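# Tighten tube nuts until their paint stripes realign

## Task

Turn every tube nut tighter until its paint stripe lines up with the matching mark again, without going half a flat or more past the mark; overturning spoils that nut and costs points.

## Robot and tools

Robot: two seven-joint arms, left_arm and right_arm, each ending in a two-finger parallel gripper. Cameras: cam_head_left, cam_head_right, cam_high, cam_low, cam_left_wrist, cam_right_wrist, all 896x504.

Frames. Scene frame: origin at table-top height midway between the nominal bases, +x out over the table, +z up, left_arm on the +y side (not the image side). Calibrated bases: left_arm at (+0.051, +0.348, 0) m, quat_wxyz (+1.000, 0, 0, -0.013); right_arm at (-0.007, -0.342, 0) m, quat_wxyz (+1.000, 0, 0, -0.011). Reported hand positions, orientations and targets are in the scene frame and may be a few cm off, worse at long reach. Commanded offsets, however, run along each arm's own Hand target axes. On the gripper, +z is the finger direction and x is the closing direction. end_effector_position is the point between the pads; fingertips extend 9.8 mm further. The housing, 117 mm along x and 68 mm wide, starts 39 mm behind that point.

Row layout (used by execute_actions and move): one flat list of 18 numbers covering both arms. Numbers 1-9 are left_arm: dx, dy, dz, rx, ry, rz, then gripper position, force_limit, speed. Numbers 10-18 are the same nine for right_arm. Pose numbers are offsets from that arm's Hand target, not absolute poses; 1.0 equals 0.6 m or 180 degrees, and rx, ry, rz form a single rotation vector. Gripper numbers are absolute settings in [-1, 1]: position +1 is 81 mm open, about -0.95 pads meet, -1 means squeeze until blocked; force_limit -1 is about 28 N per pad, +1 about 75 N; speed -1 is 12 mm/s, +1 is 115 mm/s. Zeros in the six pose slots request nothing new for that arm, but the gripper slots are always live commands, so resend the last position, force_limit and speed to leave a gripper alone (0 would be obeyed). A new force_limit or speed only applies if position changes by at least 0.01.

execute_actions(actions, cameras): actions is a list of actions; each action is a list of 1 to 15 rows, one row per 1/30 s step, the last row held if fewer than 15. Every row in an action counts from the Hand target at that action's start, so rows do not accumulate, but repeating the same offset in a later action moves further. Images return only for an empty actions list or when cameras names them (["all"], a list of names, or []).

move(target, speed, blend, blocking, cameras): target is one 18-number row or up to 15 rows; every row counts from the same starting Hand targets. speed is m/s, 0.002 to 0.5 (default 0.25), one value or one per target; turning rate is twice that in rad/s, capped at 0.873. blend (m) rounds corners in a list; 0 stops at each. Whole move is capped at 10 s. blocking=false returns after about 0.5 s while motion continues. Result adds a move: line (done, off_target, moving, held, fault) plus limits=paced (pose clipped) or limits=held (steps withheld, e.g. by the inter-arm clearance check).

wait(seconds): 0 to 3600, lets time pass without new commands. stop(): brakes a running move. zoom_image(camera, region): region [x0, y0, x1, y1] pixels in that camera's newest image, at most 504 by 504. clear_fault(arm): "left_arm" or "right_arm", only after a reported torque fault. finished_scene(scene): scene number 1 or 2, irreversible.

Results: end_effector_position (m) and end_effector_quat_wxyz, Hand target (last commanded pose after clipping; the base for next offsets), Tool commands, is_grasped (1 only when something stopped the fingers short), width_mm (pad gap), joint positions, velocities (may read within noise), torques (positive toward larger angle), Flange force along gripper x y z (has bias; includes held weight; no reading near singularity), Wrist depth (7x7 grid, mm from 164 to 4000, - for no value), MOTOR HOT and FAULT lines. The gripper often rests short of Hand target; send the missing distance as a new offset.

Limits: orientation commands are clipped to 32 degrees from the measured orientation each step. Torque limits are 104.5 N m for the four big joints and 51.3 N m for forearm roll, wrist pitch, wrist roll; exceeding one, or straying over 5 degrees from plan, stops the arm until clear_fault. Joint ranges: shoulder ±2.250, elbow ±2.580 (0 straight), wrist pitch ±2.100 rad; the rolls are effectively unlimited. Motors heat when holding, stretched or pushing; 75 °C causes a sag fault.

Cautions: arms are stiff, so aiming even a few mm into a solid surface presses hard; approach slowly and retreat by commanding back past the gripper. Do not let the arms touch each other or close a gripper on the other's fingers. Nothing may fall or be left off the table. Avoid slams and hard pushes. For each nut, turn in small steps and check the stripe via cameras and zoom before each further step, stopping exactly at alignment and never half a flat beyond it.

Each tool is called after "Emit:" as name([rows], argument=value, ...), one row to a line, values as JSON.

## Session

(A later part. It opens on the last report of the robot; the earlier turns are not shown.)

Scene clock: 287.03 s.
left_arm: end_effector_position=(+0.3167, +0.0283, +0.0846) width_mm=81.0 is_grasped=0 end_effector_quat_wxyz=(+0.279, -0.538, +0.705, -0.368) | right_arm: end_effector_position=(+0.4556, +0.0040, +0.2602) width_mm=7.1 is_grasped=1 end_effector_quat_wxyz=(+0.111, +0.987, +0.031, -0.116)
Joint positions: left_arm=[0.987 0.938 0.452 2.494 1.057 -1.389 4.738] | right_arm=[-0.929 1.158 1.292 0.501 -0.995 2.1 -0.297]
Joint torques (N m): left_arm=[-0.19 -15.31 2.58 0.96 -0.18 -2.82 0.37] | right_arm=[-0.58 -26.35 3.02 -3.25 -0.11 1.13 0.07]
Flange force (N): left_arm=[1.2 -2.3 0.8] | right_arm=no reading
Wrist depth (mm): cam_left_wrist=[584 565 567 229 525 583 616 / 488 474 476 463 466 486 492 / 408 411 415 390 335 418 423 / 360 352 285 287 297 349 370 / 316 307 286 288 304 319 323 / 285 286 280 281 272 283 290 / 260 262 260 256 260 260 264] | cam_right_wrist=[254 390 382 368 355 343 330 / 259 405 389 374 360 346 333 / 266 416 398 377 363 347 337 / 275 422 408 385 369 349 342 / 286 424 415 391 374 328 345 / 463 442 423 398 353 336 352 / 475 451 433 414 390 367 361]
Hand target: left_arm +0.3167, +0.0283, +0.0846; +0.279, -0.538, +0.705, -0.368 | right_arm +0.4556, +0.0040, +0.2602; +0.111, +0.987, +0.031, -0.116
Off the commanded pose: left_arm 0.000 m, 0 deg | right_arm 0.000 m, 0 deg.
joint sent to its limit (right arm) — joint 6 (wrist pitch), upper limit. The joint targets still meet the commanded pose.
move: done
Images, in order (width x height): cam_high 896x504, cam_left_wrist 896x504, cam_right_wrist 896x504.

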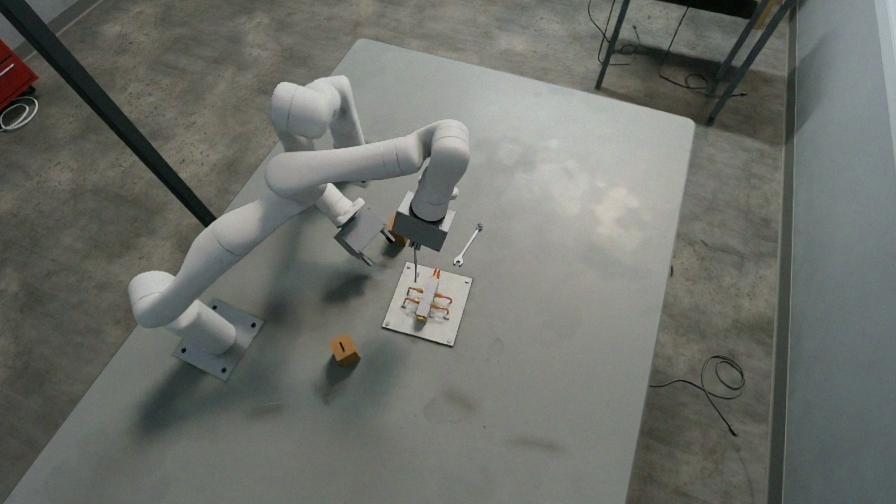

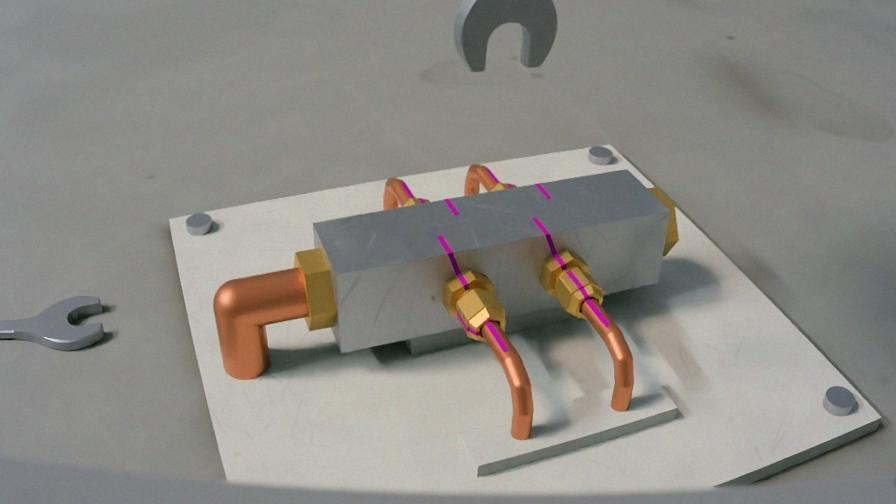

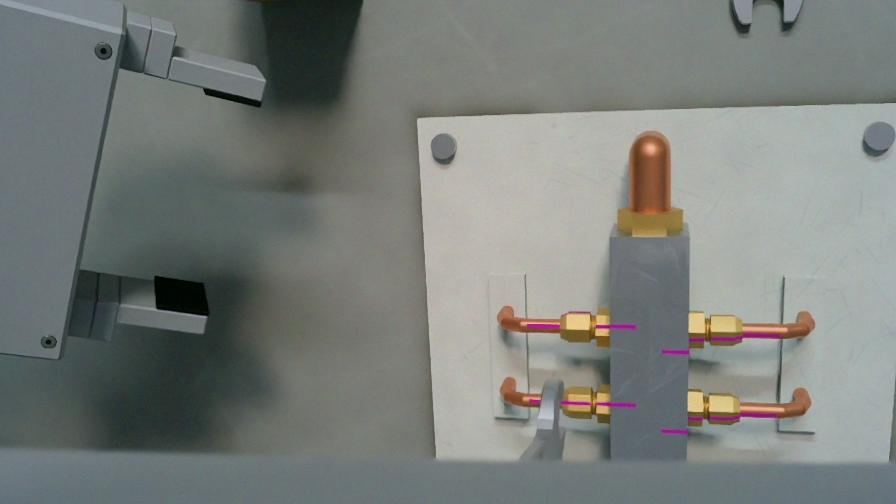

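Emit:
move(target=[0,0,0,0,0,0,1,1,1,0.0201,-0.018,0.0811,0,0,0,-1,1,-0.4], speed=0.12, cameras=["cam_left_wrist","cam_right_wrist"])

Emit:
zoom_image(camera="cam_left_wrist", region=[400, 130, 600, 360])

Emit:
zoom_image(camera="cam_right_wrist", region=[480, 260, 680, 460])

Scene clock: 288.20 s.
left_arm: end_effector_position=(+0.3167, +0.0283, +0.0846) width_mm=81.0 is_grasped=0 end_effector_quat_wxyz=(+0.279, -0.538, +0.705, -0.368) | right_arm: end_effector_position=(+0.4556, +0.0040, +0.2089) width_mm=7.1 is_grasped=1 end_effector_quat_wxyz=(+0.111, +0.987, +0.031, -0.116)
Joint positions: left_arm=[0.987 0.938 0.452 2.494 1.057 -1.389 4.738] | right_arm=[-0.994 1.206 1.301 0.667 -0.982 1.983 -0.221]
Joint torques (N m): left_arm=[-0.21 -15.34 2.64 0.93 -0.14 -2.82 0.36] | right_arm=[-0.56 -26.17 4.27 -3.24 -0.01 1.08 0.08]
Flange force (N): left_arm=[0.9 -2.1 1.0] | right_arm=[3.1 -0.8 -2.3]
Wrist depth (mm): cam_left_wrist=[584 562 563 543 576 583 614 / 489 473 477 460 482 489 493 / 408 409 413 404 316 420 423 / 359 351 286 286 297 348 371 / 315 306 285 290 304 319 323 / 285 285 279 281 273 283 290 / 261 261 260 257 260 260 264] | cam_right_wrist=[238 340 329 316 305 295 285 / 364 345 336 321 308 297 286 / 371 357 343 321 310 297 289 / 380 363 348 328 316 300 293 / 286 370 356 333 321 302 295 / 393 378 363 341 283 282 300 / 408 387 370 350 289 289 305]
Hand target: left_arm +0.3167, +0.0283, +0.0846; +0.279, -0.538, +0.705, -0.368 | right_arm +0.4556, +0.0040, +0.2089; +0.111, +0.987, +0.031, -0.116
Off the commanded pose: left_arm 0.000 m, 0 deg | right_arm 0.000 m, 0 deg.
move: done

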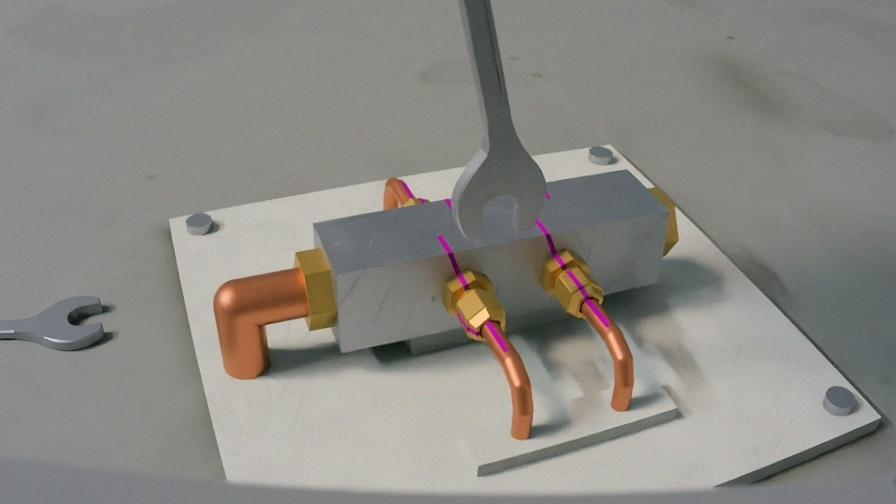

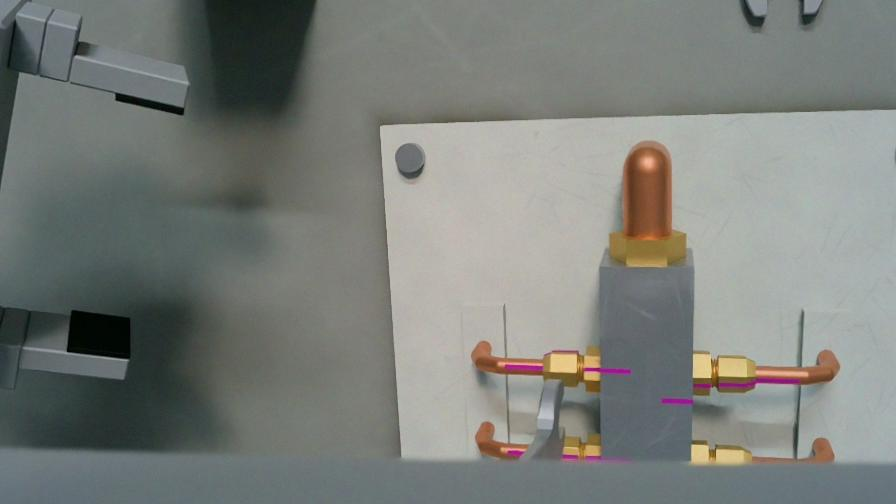

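Scaled by 2.191 from the camera's image (finer frame: 1280x720).

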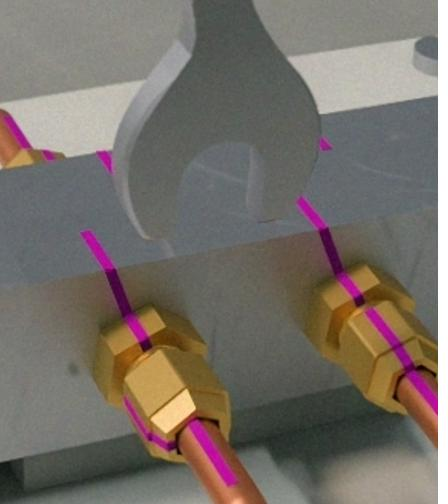

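Scaled by 2.520 from the camera's image (finer frame: 1280x720).

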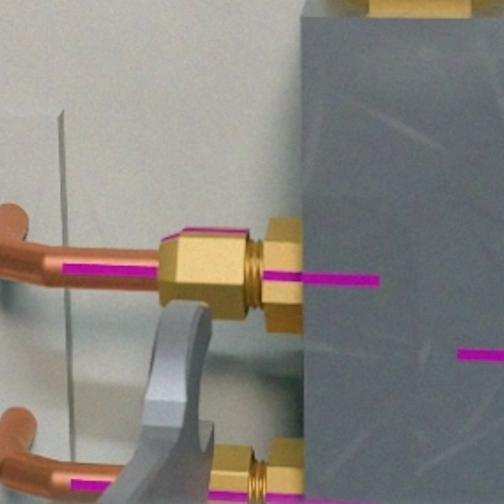

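Emit:
zoom_image(camera="cam_left_wrist", region=[435, 265, 515, 345])

Emit:
zoom_image(camera="cam_right_wrist", region=[530, 330, 610, 400])

Scaled by 6.300 from the camera's image (finer frame: 1280x720).

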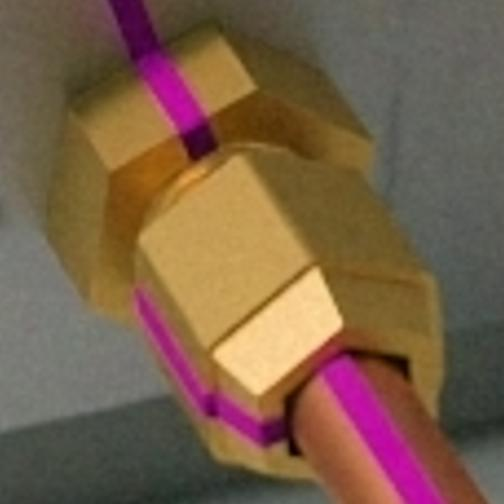

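Scaled by 6.300 from the camera's image (finer frame: 1280x720).

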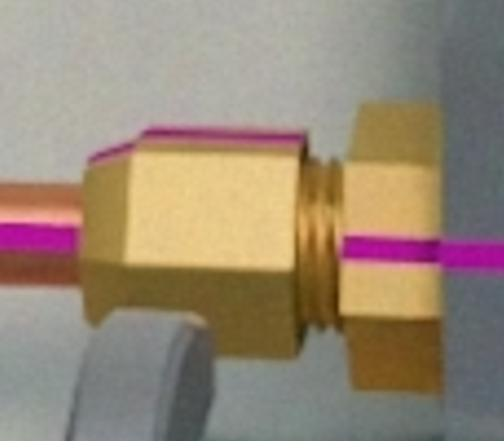

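Emit:
move(target=[0,0,0,0,0,0,1,1,1,0.0047,-0.0175,0.019,-0.014,0,0.0035,-1,1,-0.4], speed=0.1, cameras=["cam_left_wrist","cam_right_wrist"])

Emit:
zoom_image(camera="cam_left_wrist", region=[430, 190, 580, 340])

Emit:
zoom_image(camera="cam_right_wrist", region=[500, 320, 640, 460])

Scene clock: 291.77 s.
left_arm: end_effector_position=(+0.3167, +0.0283, +0.0846) width_mm=81.0 is_grasped=0 end_effector_quat_wxyz=(+0.279, -0.538, +0.705, -0.368) | right_arm: end_effector_position=(+0.4549, +0.0117, +0.1952) width_mm=7.1 is_grasped=1 end_effector_quat_wxyz=(+0.133, +0.984, +0.028, -0.115)
Joint positions: left_arm=[0.987 0.938 0.452 2.494 1.057 -1.389 4.738] | right_arm=[-0.993 1.243 1.301 0.61 -0.98 1.996 -0.272]
Joint torques (N m): left_arm=[-0.19 -15.36 2.58 0.85 -0.2 -2.8 0.44] | right_arm=[-0.57 -26.63 4.11 -3.03 0.03 1.14 0.08]
Flange force (N): left_arm=[1.0 -2.3 0.7] | right_arm=[3.2 -0.9 -2.3]
Wrist depth (mm): cam_left_wrist=[582 564 564 548 574 585 613 / 487 475 479 460 483 489 492 / 407 409 411 356 317 420 424 / 360 352 285 280 297 348 370 / 315 308 285 289 304 320 323 / 285 286 279 280 273 283 290 / 261 262 260 256 260 260 264] | cam_right_wrist=[332 323 311 299 289 279 269 / 236 327 318 304 293 282 271 / 353 339 325 306 295 281 274 / 363 347 333 313 301 286 280 / 368 355 341 319 308 289 284 / 263 366 349 325 271 269 288 / 395 375 358 336 277 277 294]
Hand target: left_arm +0.3167, +0.0283, +0.0846; +0.279, -0.538, +0.705, -0.368 | right_arm +0.4549, +0.0117, +0.1952; +0.133, +0.984, +0.028, -0.115
Off the commanded pose: left_arm 0.000 m, 0 deg | right_arm 0.000 m, 0 deg.
move: done

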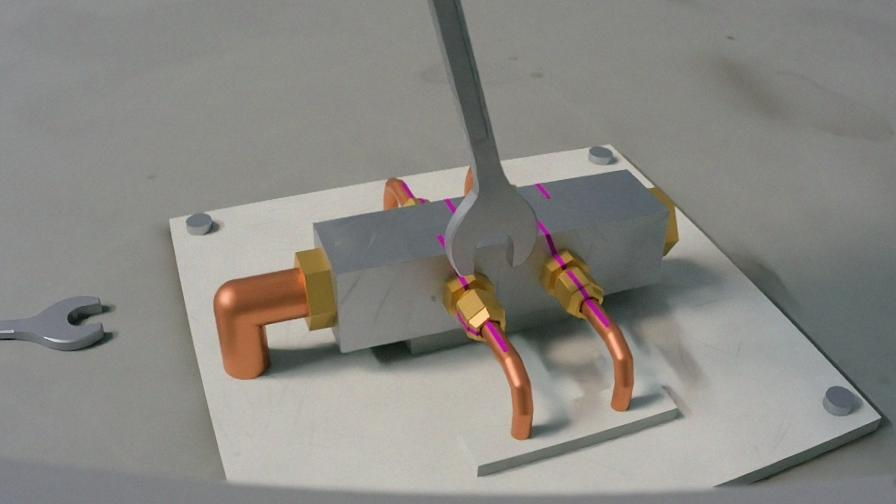

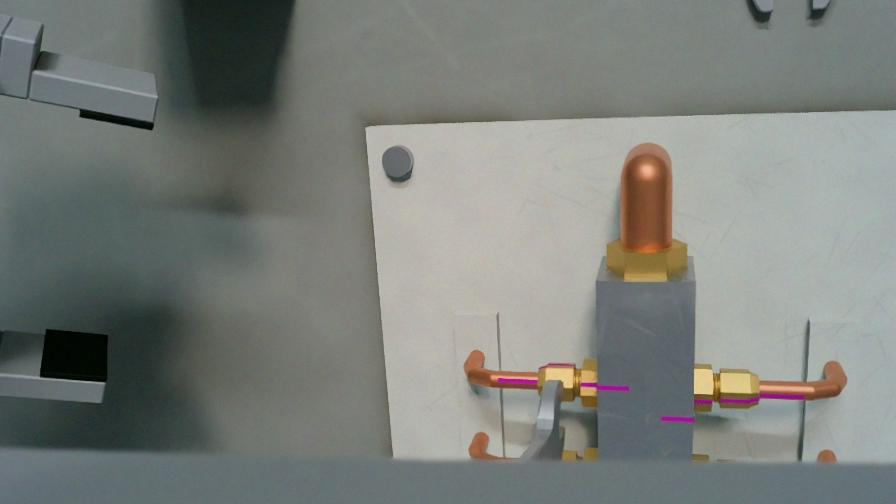

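Scaled by 3.360 from the camera's image (finer frame: 1280x720).

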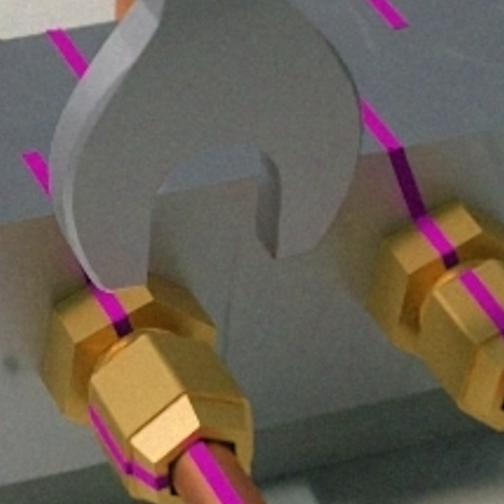

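Scaled by 3.600 from the camera's image (finer frame: 1280x720).

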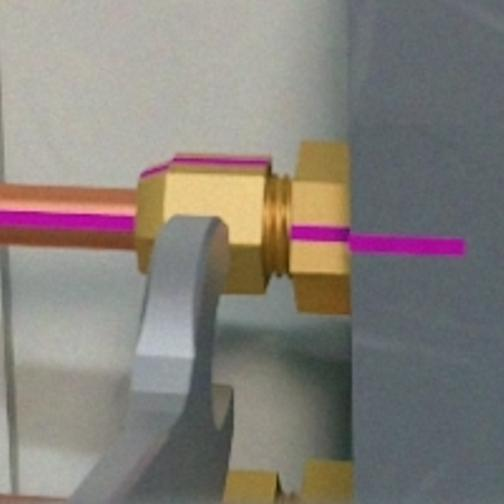

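Emit:
move(target=[0,0,0,0,0,0,1,1,1,0.00116,-0.00725,-0.00226,0,0,0,-1,1,-0.4], speed=0.05, cameras=["cam_left_wrist","cam_right_wrist"])

Emit:
zoom_image(camera="cam_left_wrist", region=[430, 190, 580, 340])

Emit:
zoom_image(camera="cam_right_wrist", region=[500, 320, 640, 460])

Scene clock: 293.70 s.
left_arm: end_effector_position=(+0.3167, +0.0283, +0.0846) width_mm=81.0 is_grasped=0 end_effector_quat_wxyz=(+0.279, -0.538, +0.705, -0.368) | right_arm: end_effector_position=(+0.4555, +0.0163, +0.1952) width_mm=7.1 is_grasped=1 end_effector_quat_wxyz=(+0.133, +0.984, +0.028, -0.115)
Joint positions: left_arm=[0.987 0.938 0.452 2.494 1.057 -1.389 4.738] | right_arm=[-0.983 1.247 1.295 0.577 -0.989 2.006 -0.295]
Joint torques (N m): left_arm=[-0.25 -15.26 2.61 0.88 -0.17 -2.83 0.37] | right_arm=[-0.56 -26.85 3.85 -3.06 0.05 1.17 0.09]
Flange force (N): left_arm=[1.0 -2.4 0.6] | right_arm=no reading
Wrist depth (mm): cam_left_wrist=[584 562 565 546 576 582 614 / 489 474 476 446 483 485 493 / 410 411 412 363 336 421 423 / 359 351 286 278 297 348 370 / 315 307 285 289 303 319 322 / 285 285 280 280 274 283 290 / 260 261 260 256 259 260 264] | cam_right_wrist=[335 324 311 300 288 278 269 / 230 327 318 305 293 282 273 / 354 339 325 306 295 282 274 / 362 347 333 313 301 286 280 / 370 355 342 318 308 290 285 / 264 365 349 327 271 269 287 / 394 374 358 336 277 281 294]
Hand target: left_arm +0.3167, +0.0283, +0.0846; +0.279, -0.538, +0.705, -0.368 | right_arm +0.4555, +0.0163, +0.1952; +0.133, +0.984, +0.028, -0.115
Off the commanded pose: left_arm 0.000 m, 0 deg | right_arm 0.000 m, 0 deg.
move: done

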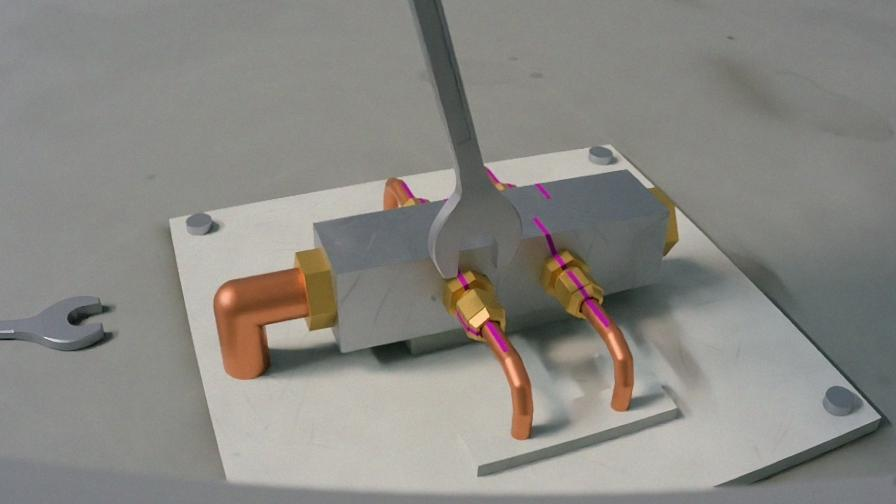

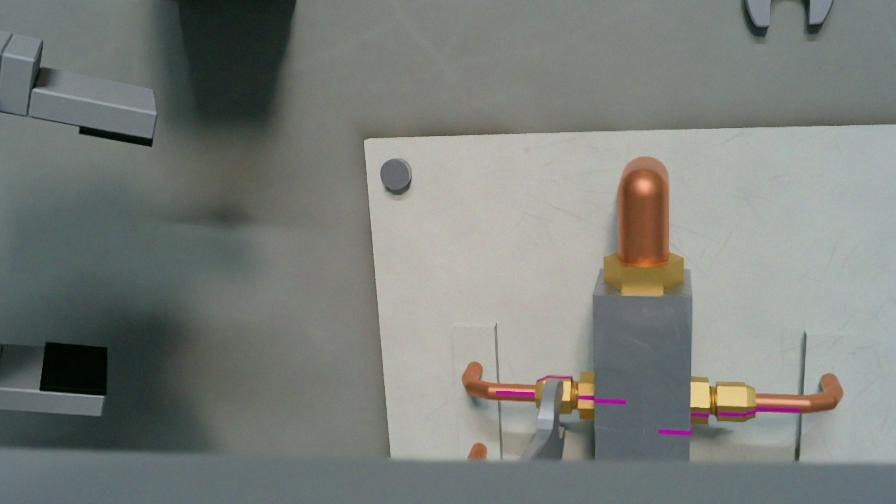

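Scaled by 3.360 from the camera's image (finer frame: 1280x720).

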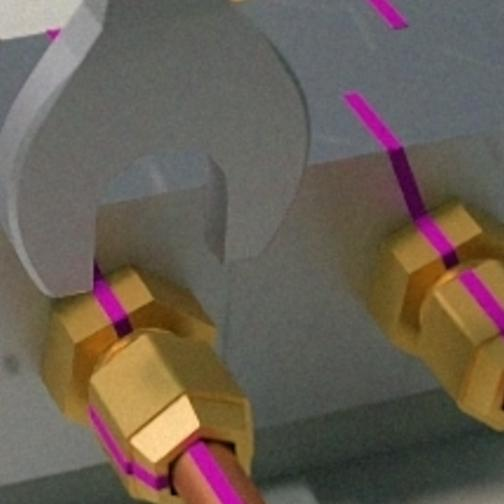

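Scaled by 3.600 from the camera's image (finer frame: 1280x720).

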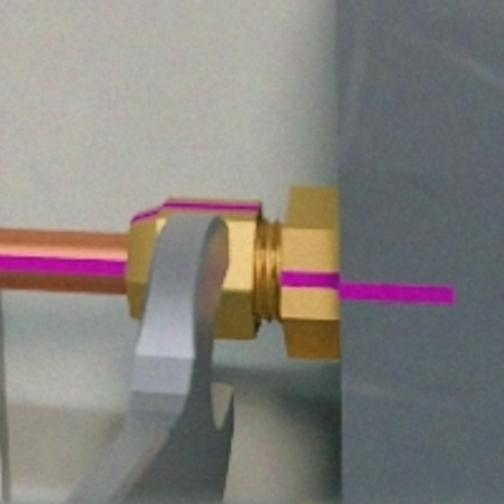

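Emit:
move(target=[0,0,0,0,0,0,1,1,1,0.00355,-0.00317,0.0142,0,0,0,-1,1,-0.4], speed=0.05, cameras=["cam_left_wrist","cam_right_wrist"])

Emit:
zoom_image(camera="cam_left_wrist", region=[430, 220, 550, 340])

Scene clock: 294.60 s.
left_arm: end_effector_position=(+0.3167, +0.0283, +0.0846) width_mm=81.0 is_grasped=0 end_effector_quat_wxyz=(+0.279, -0.538, +0.705, -0.368) | right_arm: end_effector_position=(+0.4555, +0.0159, +0.1862) width_mm=7.1 is_grasped=1 end_effector_quat_wxyz=(+0.133, +0.984, +0.028, -0.115)
Joint positions: left_arm=[0.987 0.938 0.452 2.494 1.057 -1.389 4.738] | right_arm=[-0.992 1.256 1.296 0.602 -0.988 1.986 -0.284]
Joint torques (N m): left_arm=[-0.24 -15.34 2.6 0.91 -0.16 -2.81 0.44] | right_arm=[-0.57 -26.79 4.05 -3 0.08 1.17 0.09]
Flange force (N): left_arm=[1.2 -2.3 0.9] | right_arm=[3.3 -1.0 -2.3]
Wrist depth (mm): cam_left_wrist=[584 564 563 541 575 582 612 / 489 473 475 465 482 486 491 / 409 409 412 356 335 420 423 / 360 352 286 273 297 350 370 / 315 307 285 289 303 320 323 / 285 286 280 280 273 283 290 / 260 261 260 257 259 260 264] | cam_right_wrist=[325 313 301 291 280 270 261 / 226 319 308 296 286 274 264 / 344 329 316 296 286 274 265 / 352 337 322 303 292 277 271 / 362 346 330 309 298 280 275 / 262 354 339 316 262 261 279 / 384 363 347 326 269 270 285]
Hand target: left_arm +0.3167, +0.0283, +0.0846; +0.279, -0.538, +0.705, -0.368 | right_arm +0.4555, +0.0159, +0.1862; +0.133, +0.984, +0.028, -0.115
Off the commanded pose: left_arm 0.000 m, 0 deg | right_arm 0.000 m, 0 deg.
move: done

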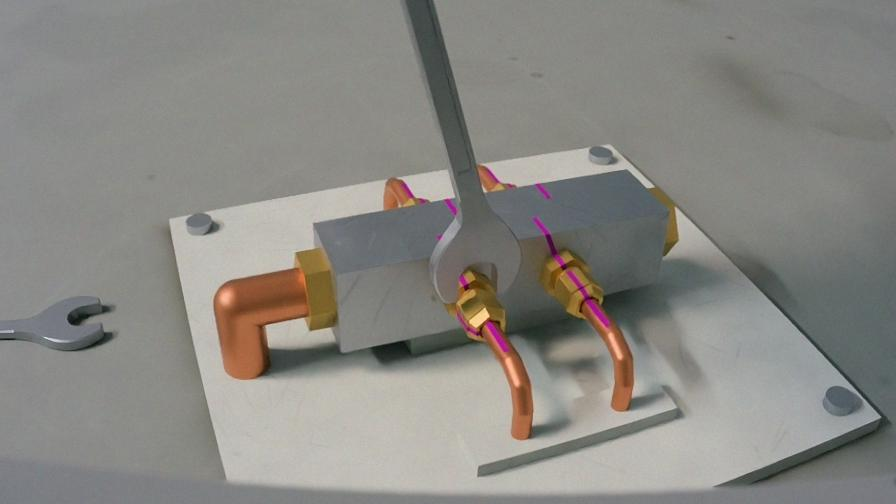

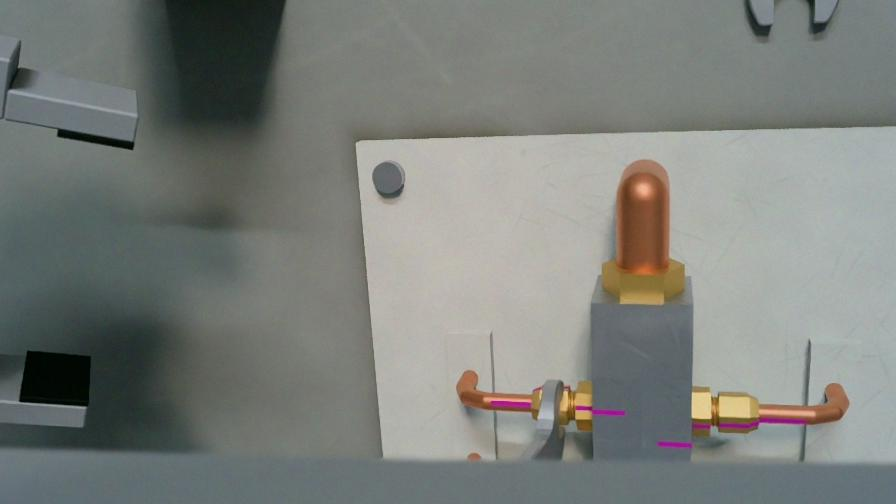

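Scaled by 4.200 from the camera's image (finer frame: 1280x720).

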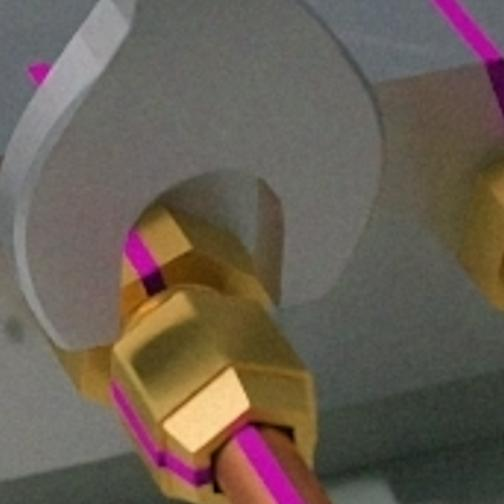

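Emit:
move(target=[0,0,0,0,0,0,1,1,1,0.00158,-0.00141,0.0063,0,0,0,-1,1,-0.4], speed=0.04, cameras=["cam_left_wrist","cam_right_wrist"])

Emit:
zoom_image(camera="cam_left_wrist", region=[430, 220, 550, 340])

Emit:
zoom_image(camera="cam_right_wrist", region=[500, 350, 620, 460])

Scene clock: 295.63 s.
left_arm: end_effector_position=(+0.3167, +0.0283, +0.0846) width_mm=81.0 is_grasped=0 end_effector_quat_wxyz=(+0.279, -0.538, +0.705, -0.368) | right_arm: end_effector_position=(+0.4556, +0.0157, +0.1823) width_mm=7.1 is_grasped=1 end_effector_quat_wxyz=(+0.133, +0.984, +0.028, -0.115)
Joint positions: left_arm=[0.987 0.938 0.452 2.494 1.057 -1.389 4.738] | right_arm=[-0.996 1.26 1.296 0.613 -0.988 1.978 -0.279]
Joint torques (N m): left_arm=[-0.15 -15.35 2.6 0.93 -0.16 -2.84 0.41] | right_arm=[-1.39 -26.25 3.28 -3.2 -0.72 0.87 0.13]
Flange force (N): left_arm=[1.1 -2.4 1.1] | right_arm=[2.9 1.1 -3.2]
Wrist depth (mm): cam_left_wrist=[582 563 566 522 576 581 614 / 486 472 475 461 483 488 493 / 407 410 412 356 335 420 422 / 359 353 285 278 297 348 370 / 315 307 285 288 303 320 323 / 286 286 280 280 273 283 290 / 260 261 260 256 260 261 264] | cam_right_wrist=[320 309 298 287 276 267 257 / 222 315 304 293 281 270 261 / 339 324 312 293 282 270 262 / 347 333 319 299 288 274 267 / 357 340 326 306 294 258 273 / 258 350 333 311 259 259 275 / 379 359 344 321 265 268 284]
Hand target: left_arm +0.3167, +0.0283, +0.0846; +0.279, -0.538, +0.705, -0.368 | right_arm +0.4555, +0.0157, +0.1823; +0.133, +0.984, +0.028, -0.115
Off the commanded pose: left_arm 0.000 m, 0 deg | right_arm 0.000 m, 0 deg.
move: done

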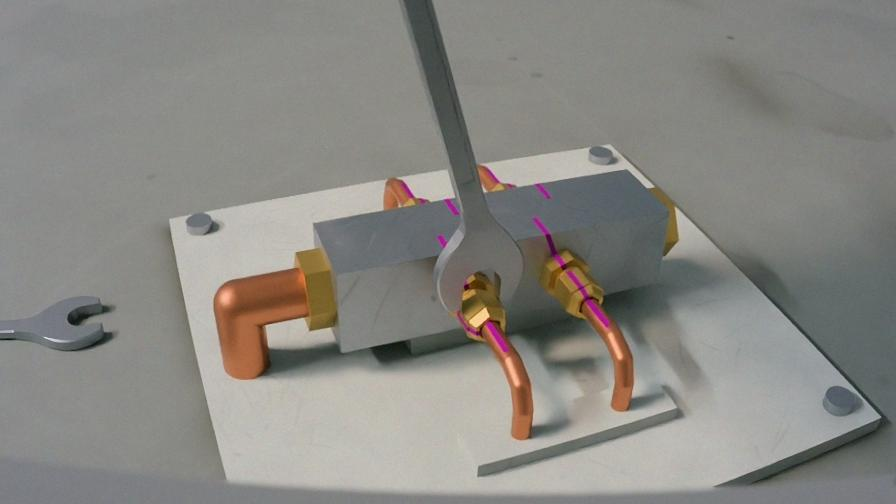

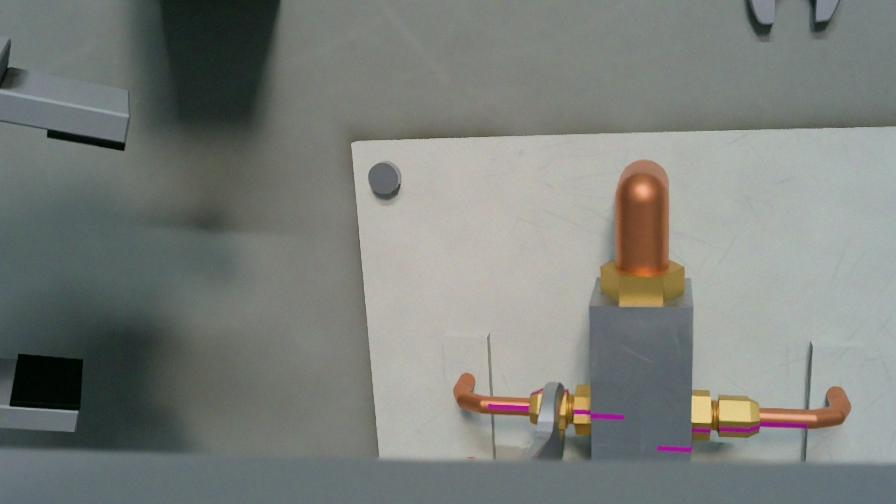

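Scaled by 4.200 from the camera's image (finer frame: 1280x720).

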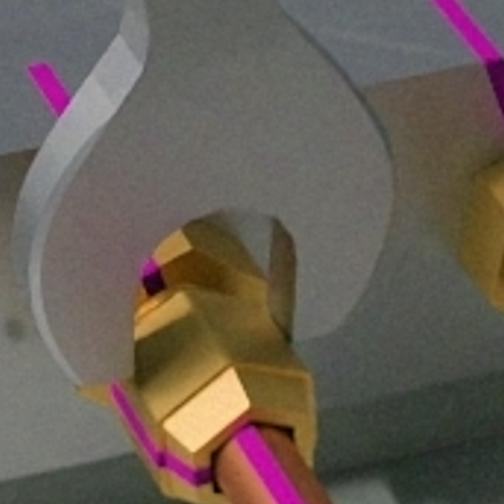

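Scaled by 4.200 from the camera's image (finer frame: 1280x720).

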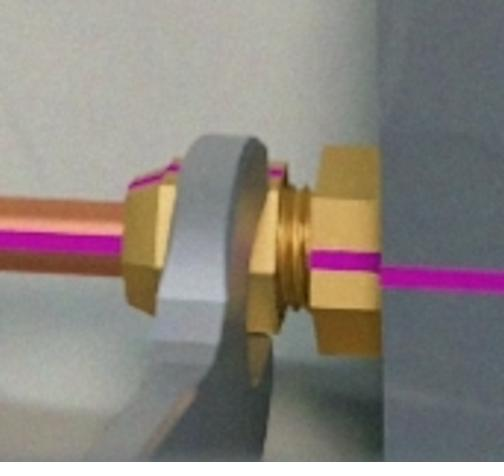

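Emit:
move(target=[0,0,0,0,0,0,1,1,1,0.00122,-0.00042,0.0049,0,0,0,-1,1,-0.4], speed=0.03)

Scene clock: 296.53 s.
left_arm: end_effector_position=(+0.3167, +0.0283, +0.0846) width_mm=81.0 is_grasped=0 end_effector_quat_wxyz=(+0.279, -0.538, +0.705, -0.368) | right_arm: end_effector_position=(+0.4556, +0.0152, +0.1792) width_mm=7.1 is_grasped=1 end_effector_quat_wxyz=(+0.133, +0.984, +0.028, -0.115)
Joint positions: left_arm=[0.987 0.938 0.452 2.494 1.057 -1.389 4.738] | right_arm=[-0.999 1.263 1.296 0.623 -0.987 1.971 -0.274]
Joint torques (N m): left_arm=[-0.22 -15.28 2.56 0.87 -0.2 -2.87 0.39] | right_arm=[-0.76 -24.5 3.21 -2.76 -0.55 0.44 0.11]
Flange force (N): left_arm=[1.2 -2.6 0.5] | right_arm=[1.8 0.9 -6.4]
Wrist depth (mm): cam_left_wrist=[581 562 566 524 574 583 613 / 487 474 477 462 483 488 493 / 407 410 411 355 335 419 423 / 358 353 285 278 296 349 370 / 315 307 285 284 304 320 324 / 285 286 280 281 272 283 290 / 260 261 261 256 259 260 264] | cam_right_wrist=[318 306 295 283 274 264 255 / 219 313 301 290 279 268 259 / 336 321 309 290 279 267 259 / 343 329 315 296 285 271 265 / 352 338 322 303 260 275 270 / 261 346 331 309 256 255 269 / 375 356 340 317 262 266 281]
Hand target: left_arm +0.3167, +0.0283, +0.0846; +0.279, -0.538, +0.705, -0.368 | right_arm +0.4556, +0.0152, +0.1793; +0.133, +0.984, +0.028, -0.115
Off the commanded pose: left_arm 0.000 m, 0 deg | right_arm 0.000 m, 0 deg.
move: done

Emit:
move(target=[0,0,0,0,0,0,1,1,1,0.00118,-0.00106,0.0047,0,0,0,-1,1,-0.4], speed=0.03)

Emit:
move(target=[0,0,0,0,0,0,1,1,1,0.00079,-0.0007,0.0032,0,0,0,-1,1,-0.4], speed=0.03)

Scene clock: 297.43 s.
left_arm: end_effector_position=(+0.3167, +0.0283, +0.0846) width_mm=81.0 is_grasped=0 end_effector_quat_wxyz=(+0.279, -0.538, +0.705, -0.368) | right_arm: end_effector_position=(+0.4556, +0.0151, +0.1763) width_mm=7.1 is_grasped=1 end_effector_quat_wxyz=(+0.133, +0.984, +0.028, -0.115)
Joint positions: left_arm=[0.987 0.938 0.452 2.494 1.057 -1.389 4.738] | right_arm=[-1.002 1.266 1.296 0.63 -0.988 1.965 -0.271]
Joint torques (N m): left_arm=[-0.29 -15.33 2.66 0.94 -0.18 -2.87 0.39] | right_arm=[-1.04 -26.1 3.65 -3.06 -0.47 0.93 0.1]
Flange force (N): left_arm=[1.3 -2.2 0.8] | right_arm=[2.7 0.6 -3.3]
Wrist depth (mm): cam_left_wrist=[583 565 564 543 573 581 613 / 490 475 475 463 483 484 492 / 408 411 412 364 336 420 422 / 361 351 286 280 297 349 370 / 314 307 286 284 303 319 323 / 284 286 279 280 273 282 290 / 261 261 260 257 260 261 265] | cam_right_wrist=[315 303 291 280 271 261 252 / 217 310 298 287 276 265 256 / 332 318 305 286 276 264 257 / 340 326 312 293 281 268 262 / 349 333 319 300 258 272 267 / 348 343 327 305 252 253 268 / 368 351 336 313 258 257 278]
Hand target: left_arm +0.3167, +0.0283, +0.0846; +0.279, -0.538, +0.705, -0.368 | right_arm +0.4556, +0.0151, +0.1763; +0.133, +0.984, +0.028, -0.115
Off the commanded pose: left_arm 0.000 m, 0 deg | right_arm 0.000 m, 0 deg.
move: done

Scene clock: 297.93 s.
left_arm: end_effector_position=(+0.3167, +0.0283, +0.0846) width_mm=81.0 is_grasped=0 end_effector_quat_wxyz=(+0.279, -0.538, +0.705, -0.368) | right_arm: end_effector_position=(+0.4556, +0.0150, +0.1743) width_mm=7.1 is_grasped=1 end_effector_quat_wxyz=(+0.133, +0.984, +0.028, -0.115)
Joint positions: left_arm=[0.987 0.938 0.452 2.494 1.057 -1.389 4.738] | right_arm=[-1.004 1.268 1.295 0.635 -0.988 1.961 -0.269]
Joint torques (N m): left_arm=[-0.27 -15.4 2.59 0.94 -0.17 -2.86 0.43] | right_arm=[-0.99 -26.33 3.79 -3.11 -0.41 0.83 0.11]
Flange force (N): left_arm=[1.4 -2.2 0.9] | right_arm=[2.8 0.4 -3.1]
Wrist depth (mm): cam_left_wrist=[583 561 566 542 575 582 613 / 488 473 475 463 483 488 490 / 408 410 412 339 336 419 423 / 359 351 286 280 297 348 370 / 314 307 286 284 304 321 323 / 285 285 280 281 273 283 290 / 260 261 260 256 260 260 264] | cam_right_wrist=[312 301 289 278 269 259 250 / 215 307 296 285 274 264 254 / 329 316 303 285 274 262 255 / 338 324 310 291 280 267 260 / 347 332 317 296 247 270 265 / 348 340 325 303 252 252 266 / 366 349 333 310 256 252 275]
Hand target: left_arm +0.3167, +0.0283, +0.0846; +0.279, -0.538, +0.705, -0.368 | right_arm +0.4556, +0.0150, +0.1743; +0.133, +0.984, +0.028, -0.115
Off the commanded pose: left_arm 0.000 m, 0 deg | right_arm 0.000 m, 0 deg.
move: done

Emit:
move(target=[0,0,0,0,0,0,1,1,1,0.00079,-0.0007,0.0032,0,0,0,-1,1,-0.4], speed=0.03, cameras=["cam_left_wrist","cam_right_wrist"])

Emit:
zoom_image(camera="cam_left_wrist", region=[430, 220, 550, 340])

Emit:
zoom_image(camera="cam_right_wrist", region=[500, 350, 620, 460])

Scene clock: 298.70 s.
left_arm: end_effector_position=(+0.3167, +0.0283, +0.0846) width_mm=81.0 is_grasped=0 end_effector_quat_wxyz=(+0.279, -0.538, +0.705, -0.368) | right_arm: end_effector_position=(+0.4556, +0.0149, +0.1723) width_mm=7.1 is_grasped=1 end_effector_quat_wxyz=(+0.133, +0.984, +0.028, -0.115)
Joint positions: left_arm=[0.987 0.938 0.452 2.494 1.057 -1.389 4.738] | right_arm=[-1.005 1.271 1.295 0.64 -0.988 1.957 -0.267]
Joint torques (N m): left_arm=[-0.21 -15.39 2.57 0.94 -0.17 -2.78 0.43] | right_arm=[1.43 -12.48 0.71 0.09 -0.57 -1.1 0.13]
Flange force (N): left_arm=[1.2 -2.2 1.0] | right_arm=[-3.9 2.3 -26.8]
Wrist depth (mm): cam_left_wrist=[582 564 564 545 574 581 615 / 488 473 476 461 483 488 493 / 408 411 413 364 336 419 422 / 358 352 286 280 297 348 370 / 315 307 284 284 303 321 323 / 284 286 279 280 273 282 290 / 260 261 260 256 260 260 264] | cam_right_wrist=[311 300 289 278 268 259 250 / 218 306 295 283 273 263 253 / 328 314 301 284 273 261 254 / 337 322 309 290 279 266 259 / 346 331 316 295 255 270 265 / 347 339 324 299 251 251 266 / 365 348 332 309 255 253 274]
Hand target: left_arm +0.3167, +0.0283, +0.0846; +0.279, -0.538, +0.705, -0.368 | right_arm +0.4556, +0.0149, +0.1722; +0.133, +0.984, +0.028, -0.115
Off the commanded pose: left_arm 0.000 m, 0 deg | right_arm 0.000 m, 0 deg.
move: done

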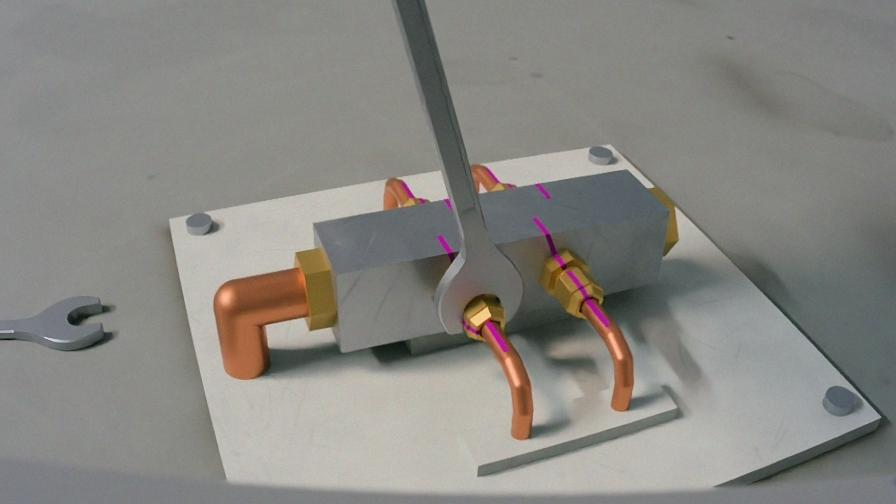

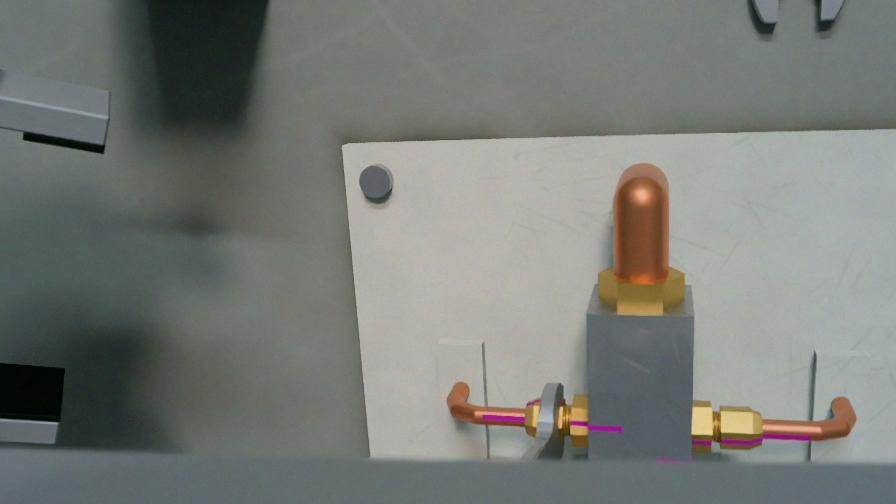

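Scaled by 4.200 from the camera's image (finer frame: 1280x720).

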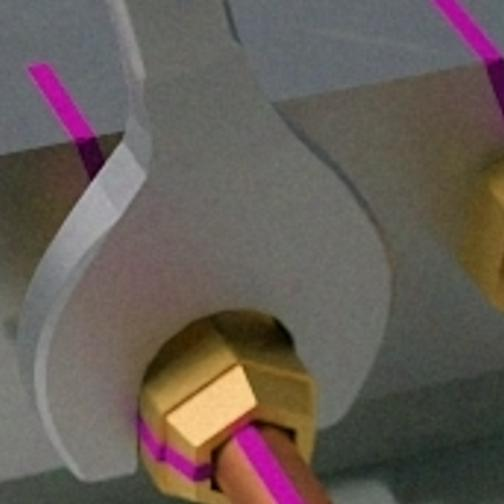

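Scaled by 4.200 from the camera's image (finer frame: 1280x720).

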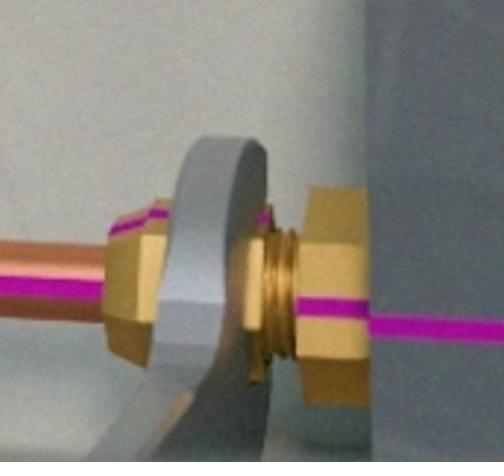

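Emit:
move([
  [0,0,0,0,0,0,1,1,1,0,0.0206,0.0001,0.0269,0,-0.0067,-1,1,-0.4],
  [0,0,0,0,0,0,1,1,1,0.0007,0.0411,0.0028,0.0539,0,-0.0134,-1,1,-0.4],
  [0,0,0,0,0,0,1,1,1,0.0018,0.0612,0.0071,0.0808,0,-0.0202,-1,1,-0.4],
], speed=0.08, blend=[0.0015,0.0015,0], cameras=["cam_left_wrist","cam_right_wrist"])

Emit:
zoom_image(camera="cam_left_wrist", region=[430, 220, 550, 340])

Scene clock: 302.13 s.
left_arm: end_effector_position=(+0.3167, +0.0283, +0.0846) width_mm=81.0 is_grasped=0 end_effector_quat_wxyz=(+0.279, -0.538, +0.705, -0.368) | right_arm: end_effector_position=(+0.4589, -0.0216, +0.1773) width_mm=7.1 is_grasped=1 end_effector_quat_wxyz=(+0.004, +0.992, +0.045, -0.122)
Joint positions: left_arm=[0.987 0.938 0.452 2.494 1.057 -1.389 4.738] | right_arm=[-1.01 1.153 1.259 1.002 -1.051 1.797 0.033]
Joint torques (N m): left_arm=[-0.18 -15.34 2.58 0.97 -0.19 -2.82 0.41] | right_arm=[-1.51 -23.14 4.35 -4.14 -1.6 0.48 0.1]
Flange force (N): left_arm=[1.3 -2.4 0.9] | right_arm=[0.7 2.3 -4.9]
Wrist depth (mm): cam_left_wrist=[582 568 564 544 572 581 613 / 487 474 476 462 483 488 493 / 408 409 412 390 316 419 423 / 359 352 286 280 297 349 371 / 315 307 285 284 302 319 324 / 286 286 280 280 273 283 290 / 260 261 260 256 259 261 264] | cam_right_wrist=[230 335 322 311 299 288 277 / 352 334 324 311 299 289 278 / 352 338 323 304 293 283 273 / 352 337 323 305 294 279 272 / 347 338 323 305 293 252 273 / 346 337 324 304 252 252 268 / 352 337 323 304 250 253 268]
Hand target: left_arm +0.3167, +0.0283, +0.0846; +0.279, -0.538, +0.705, -0.368 | right_arm +0.4589, -0.0216, +0.1774; +0.004, +0.992, +0.045, -0.122
Off the commanded pose: left_arm 0.000 m, 0 deg | right_arm 0.000 m, 0 deg.
move: done

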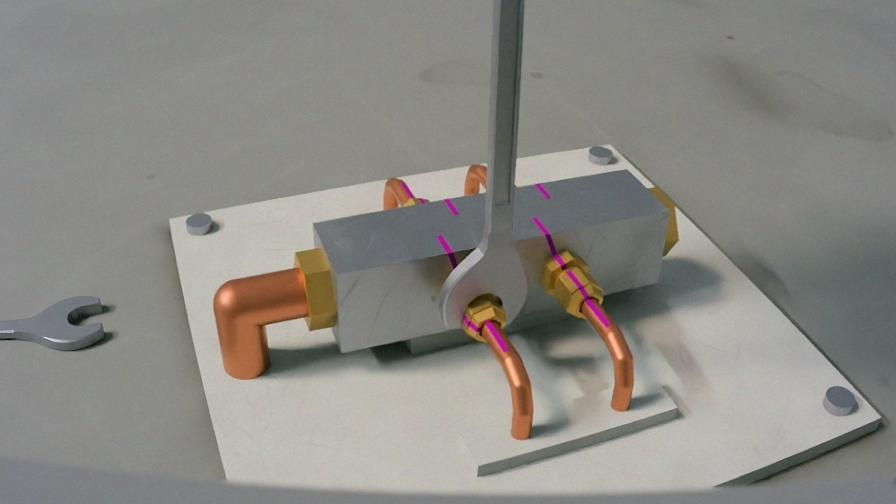

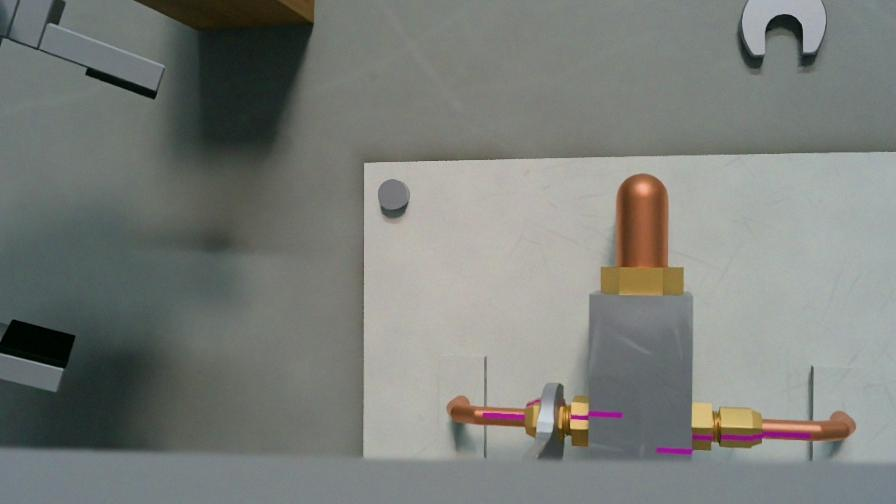

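Scaled by 4.200 from the camera's image (finer frame: 1280x720).

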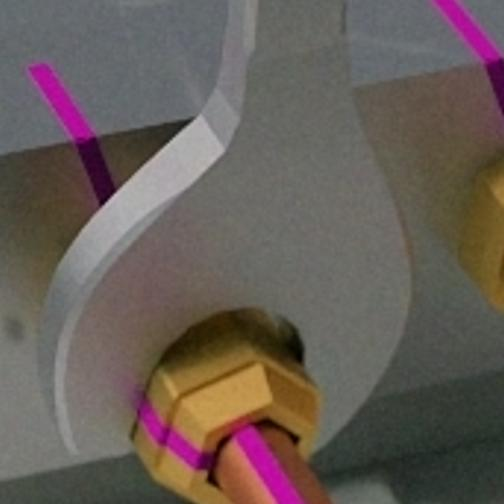

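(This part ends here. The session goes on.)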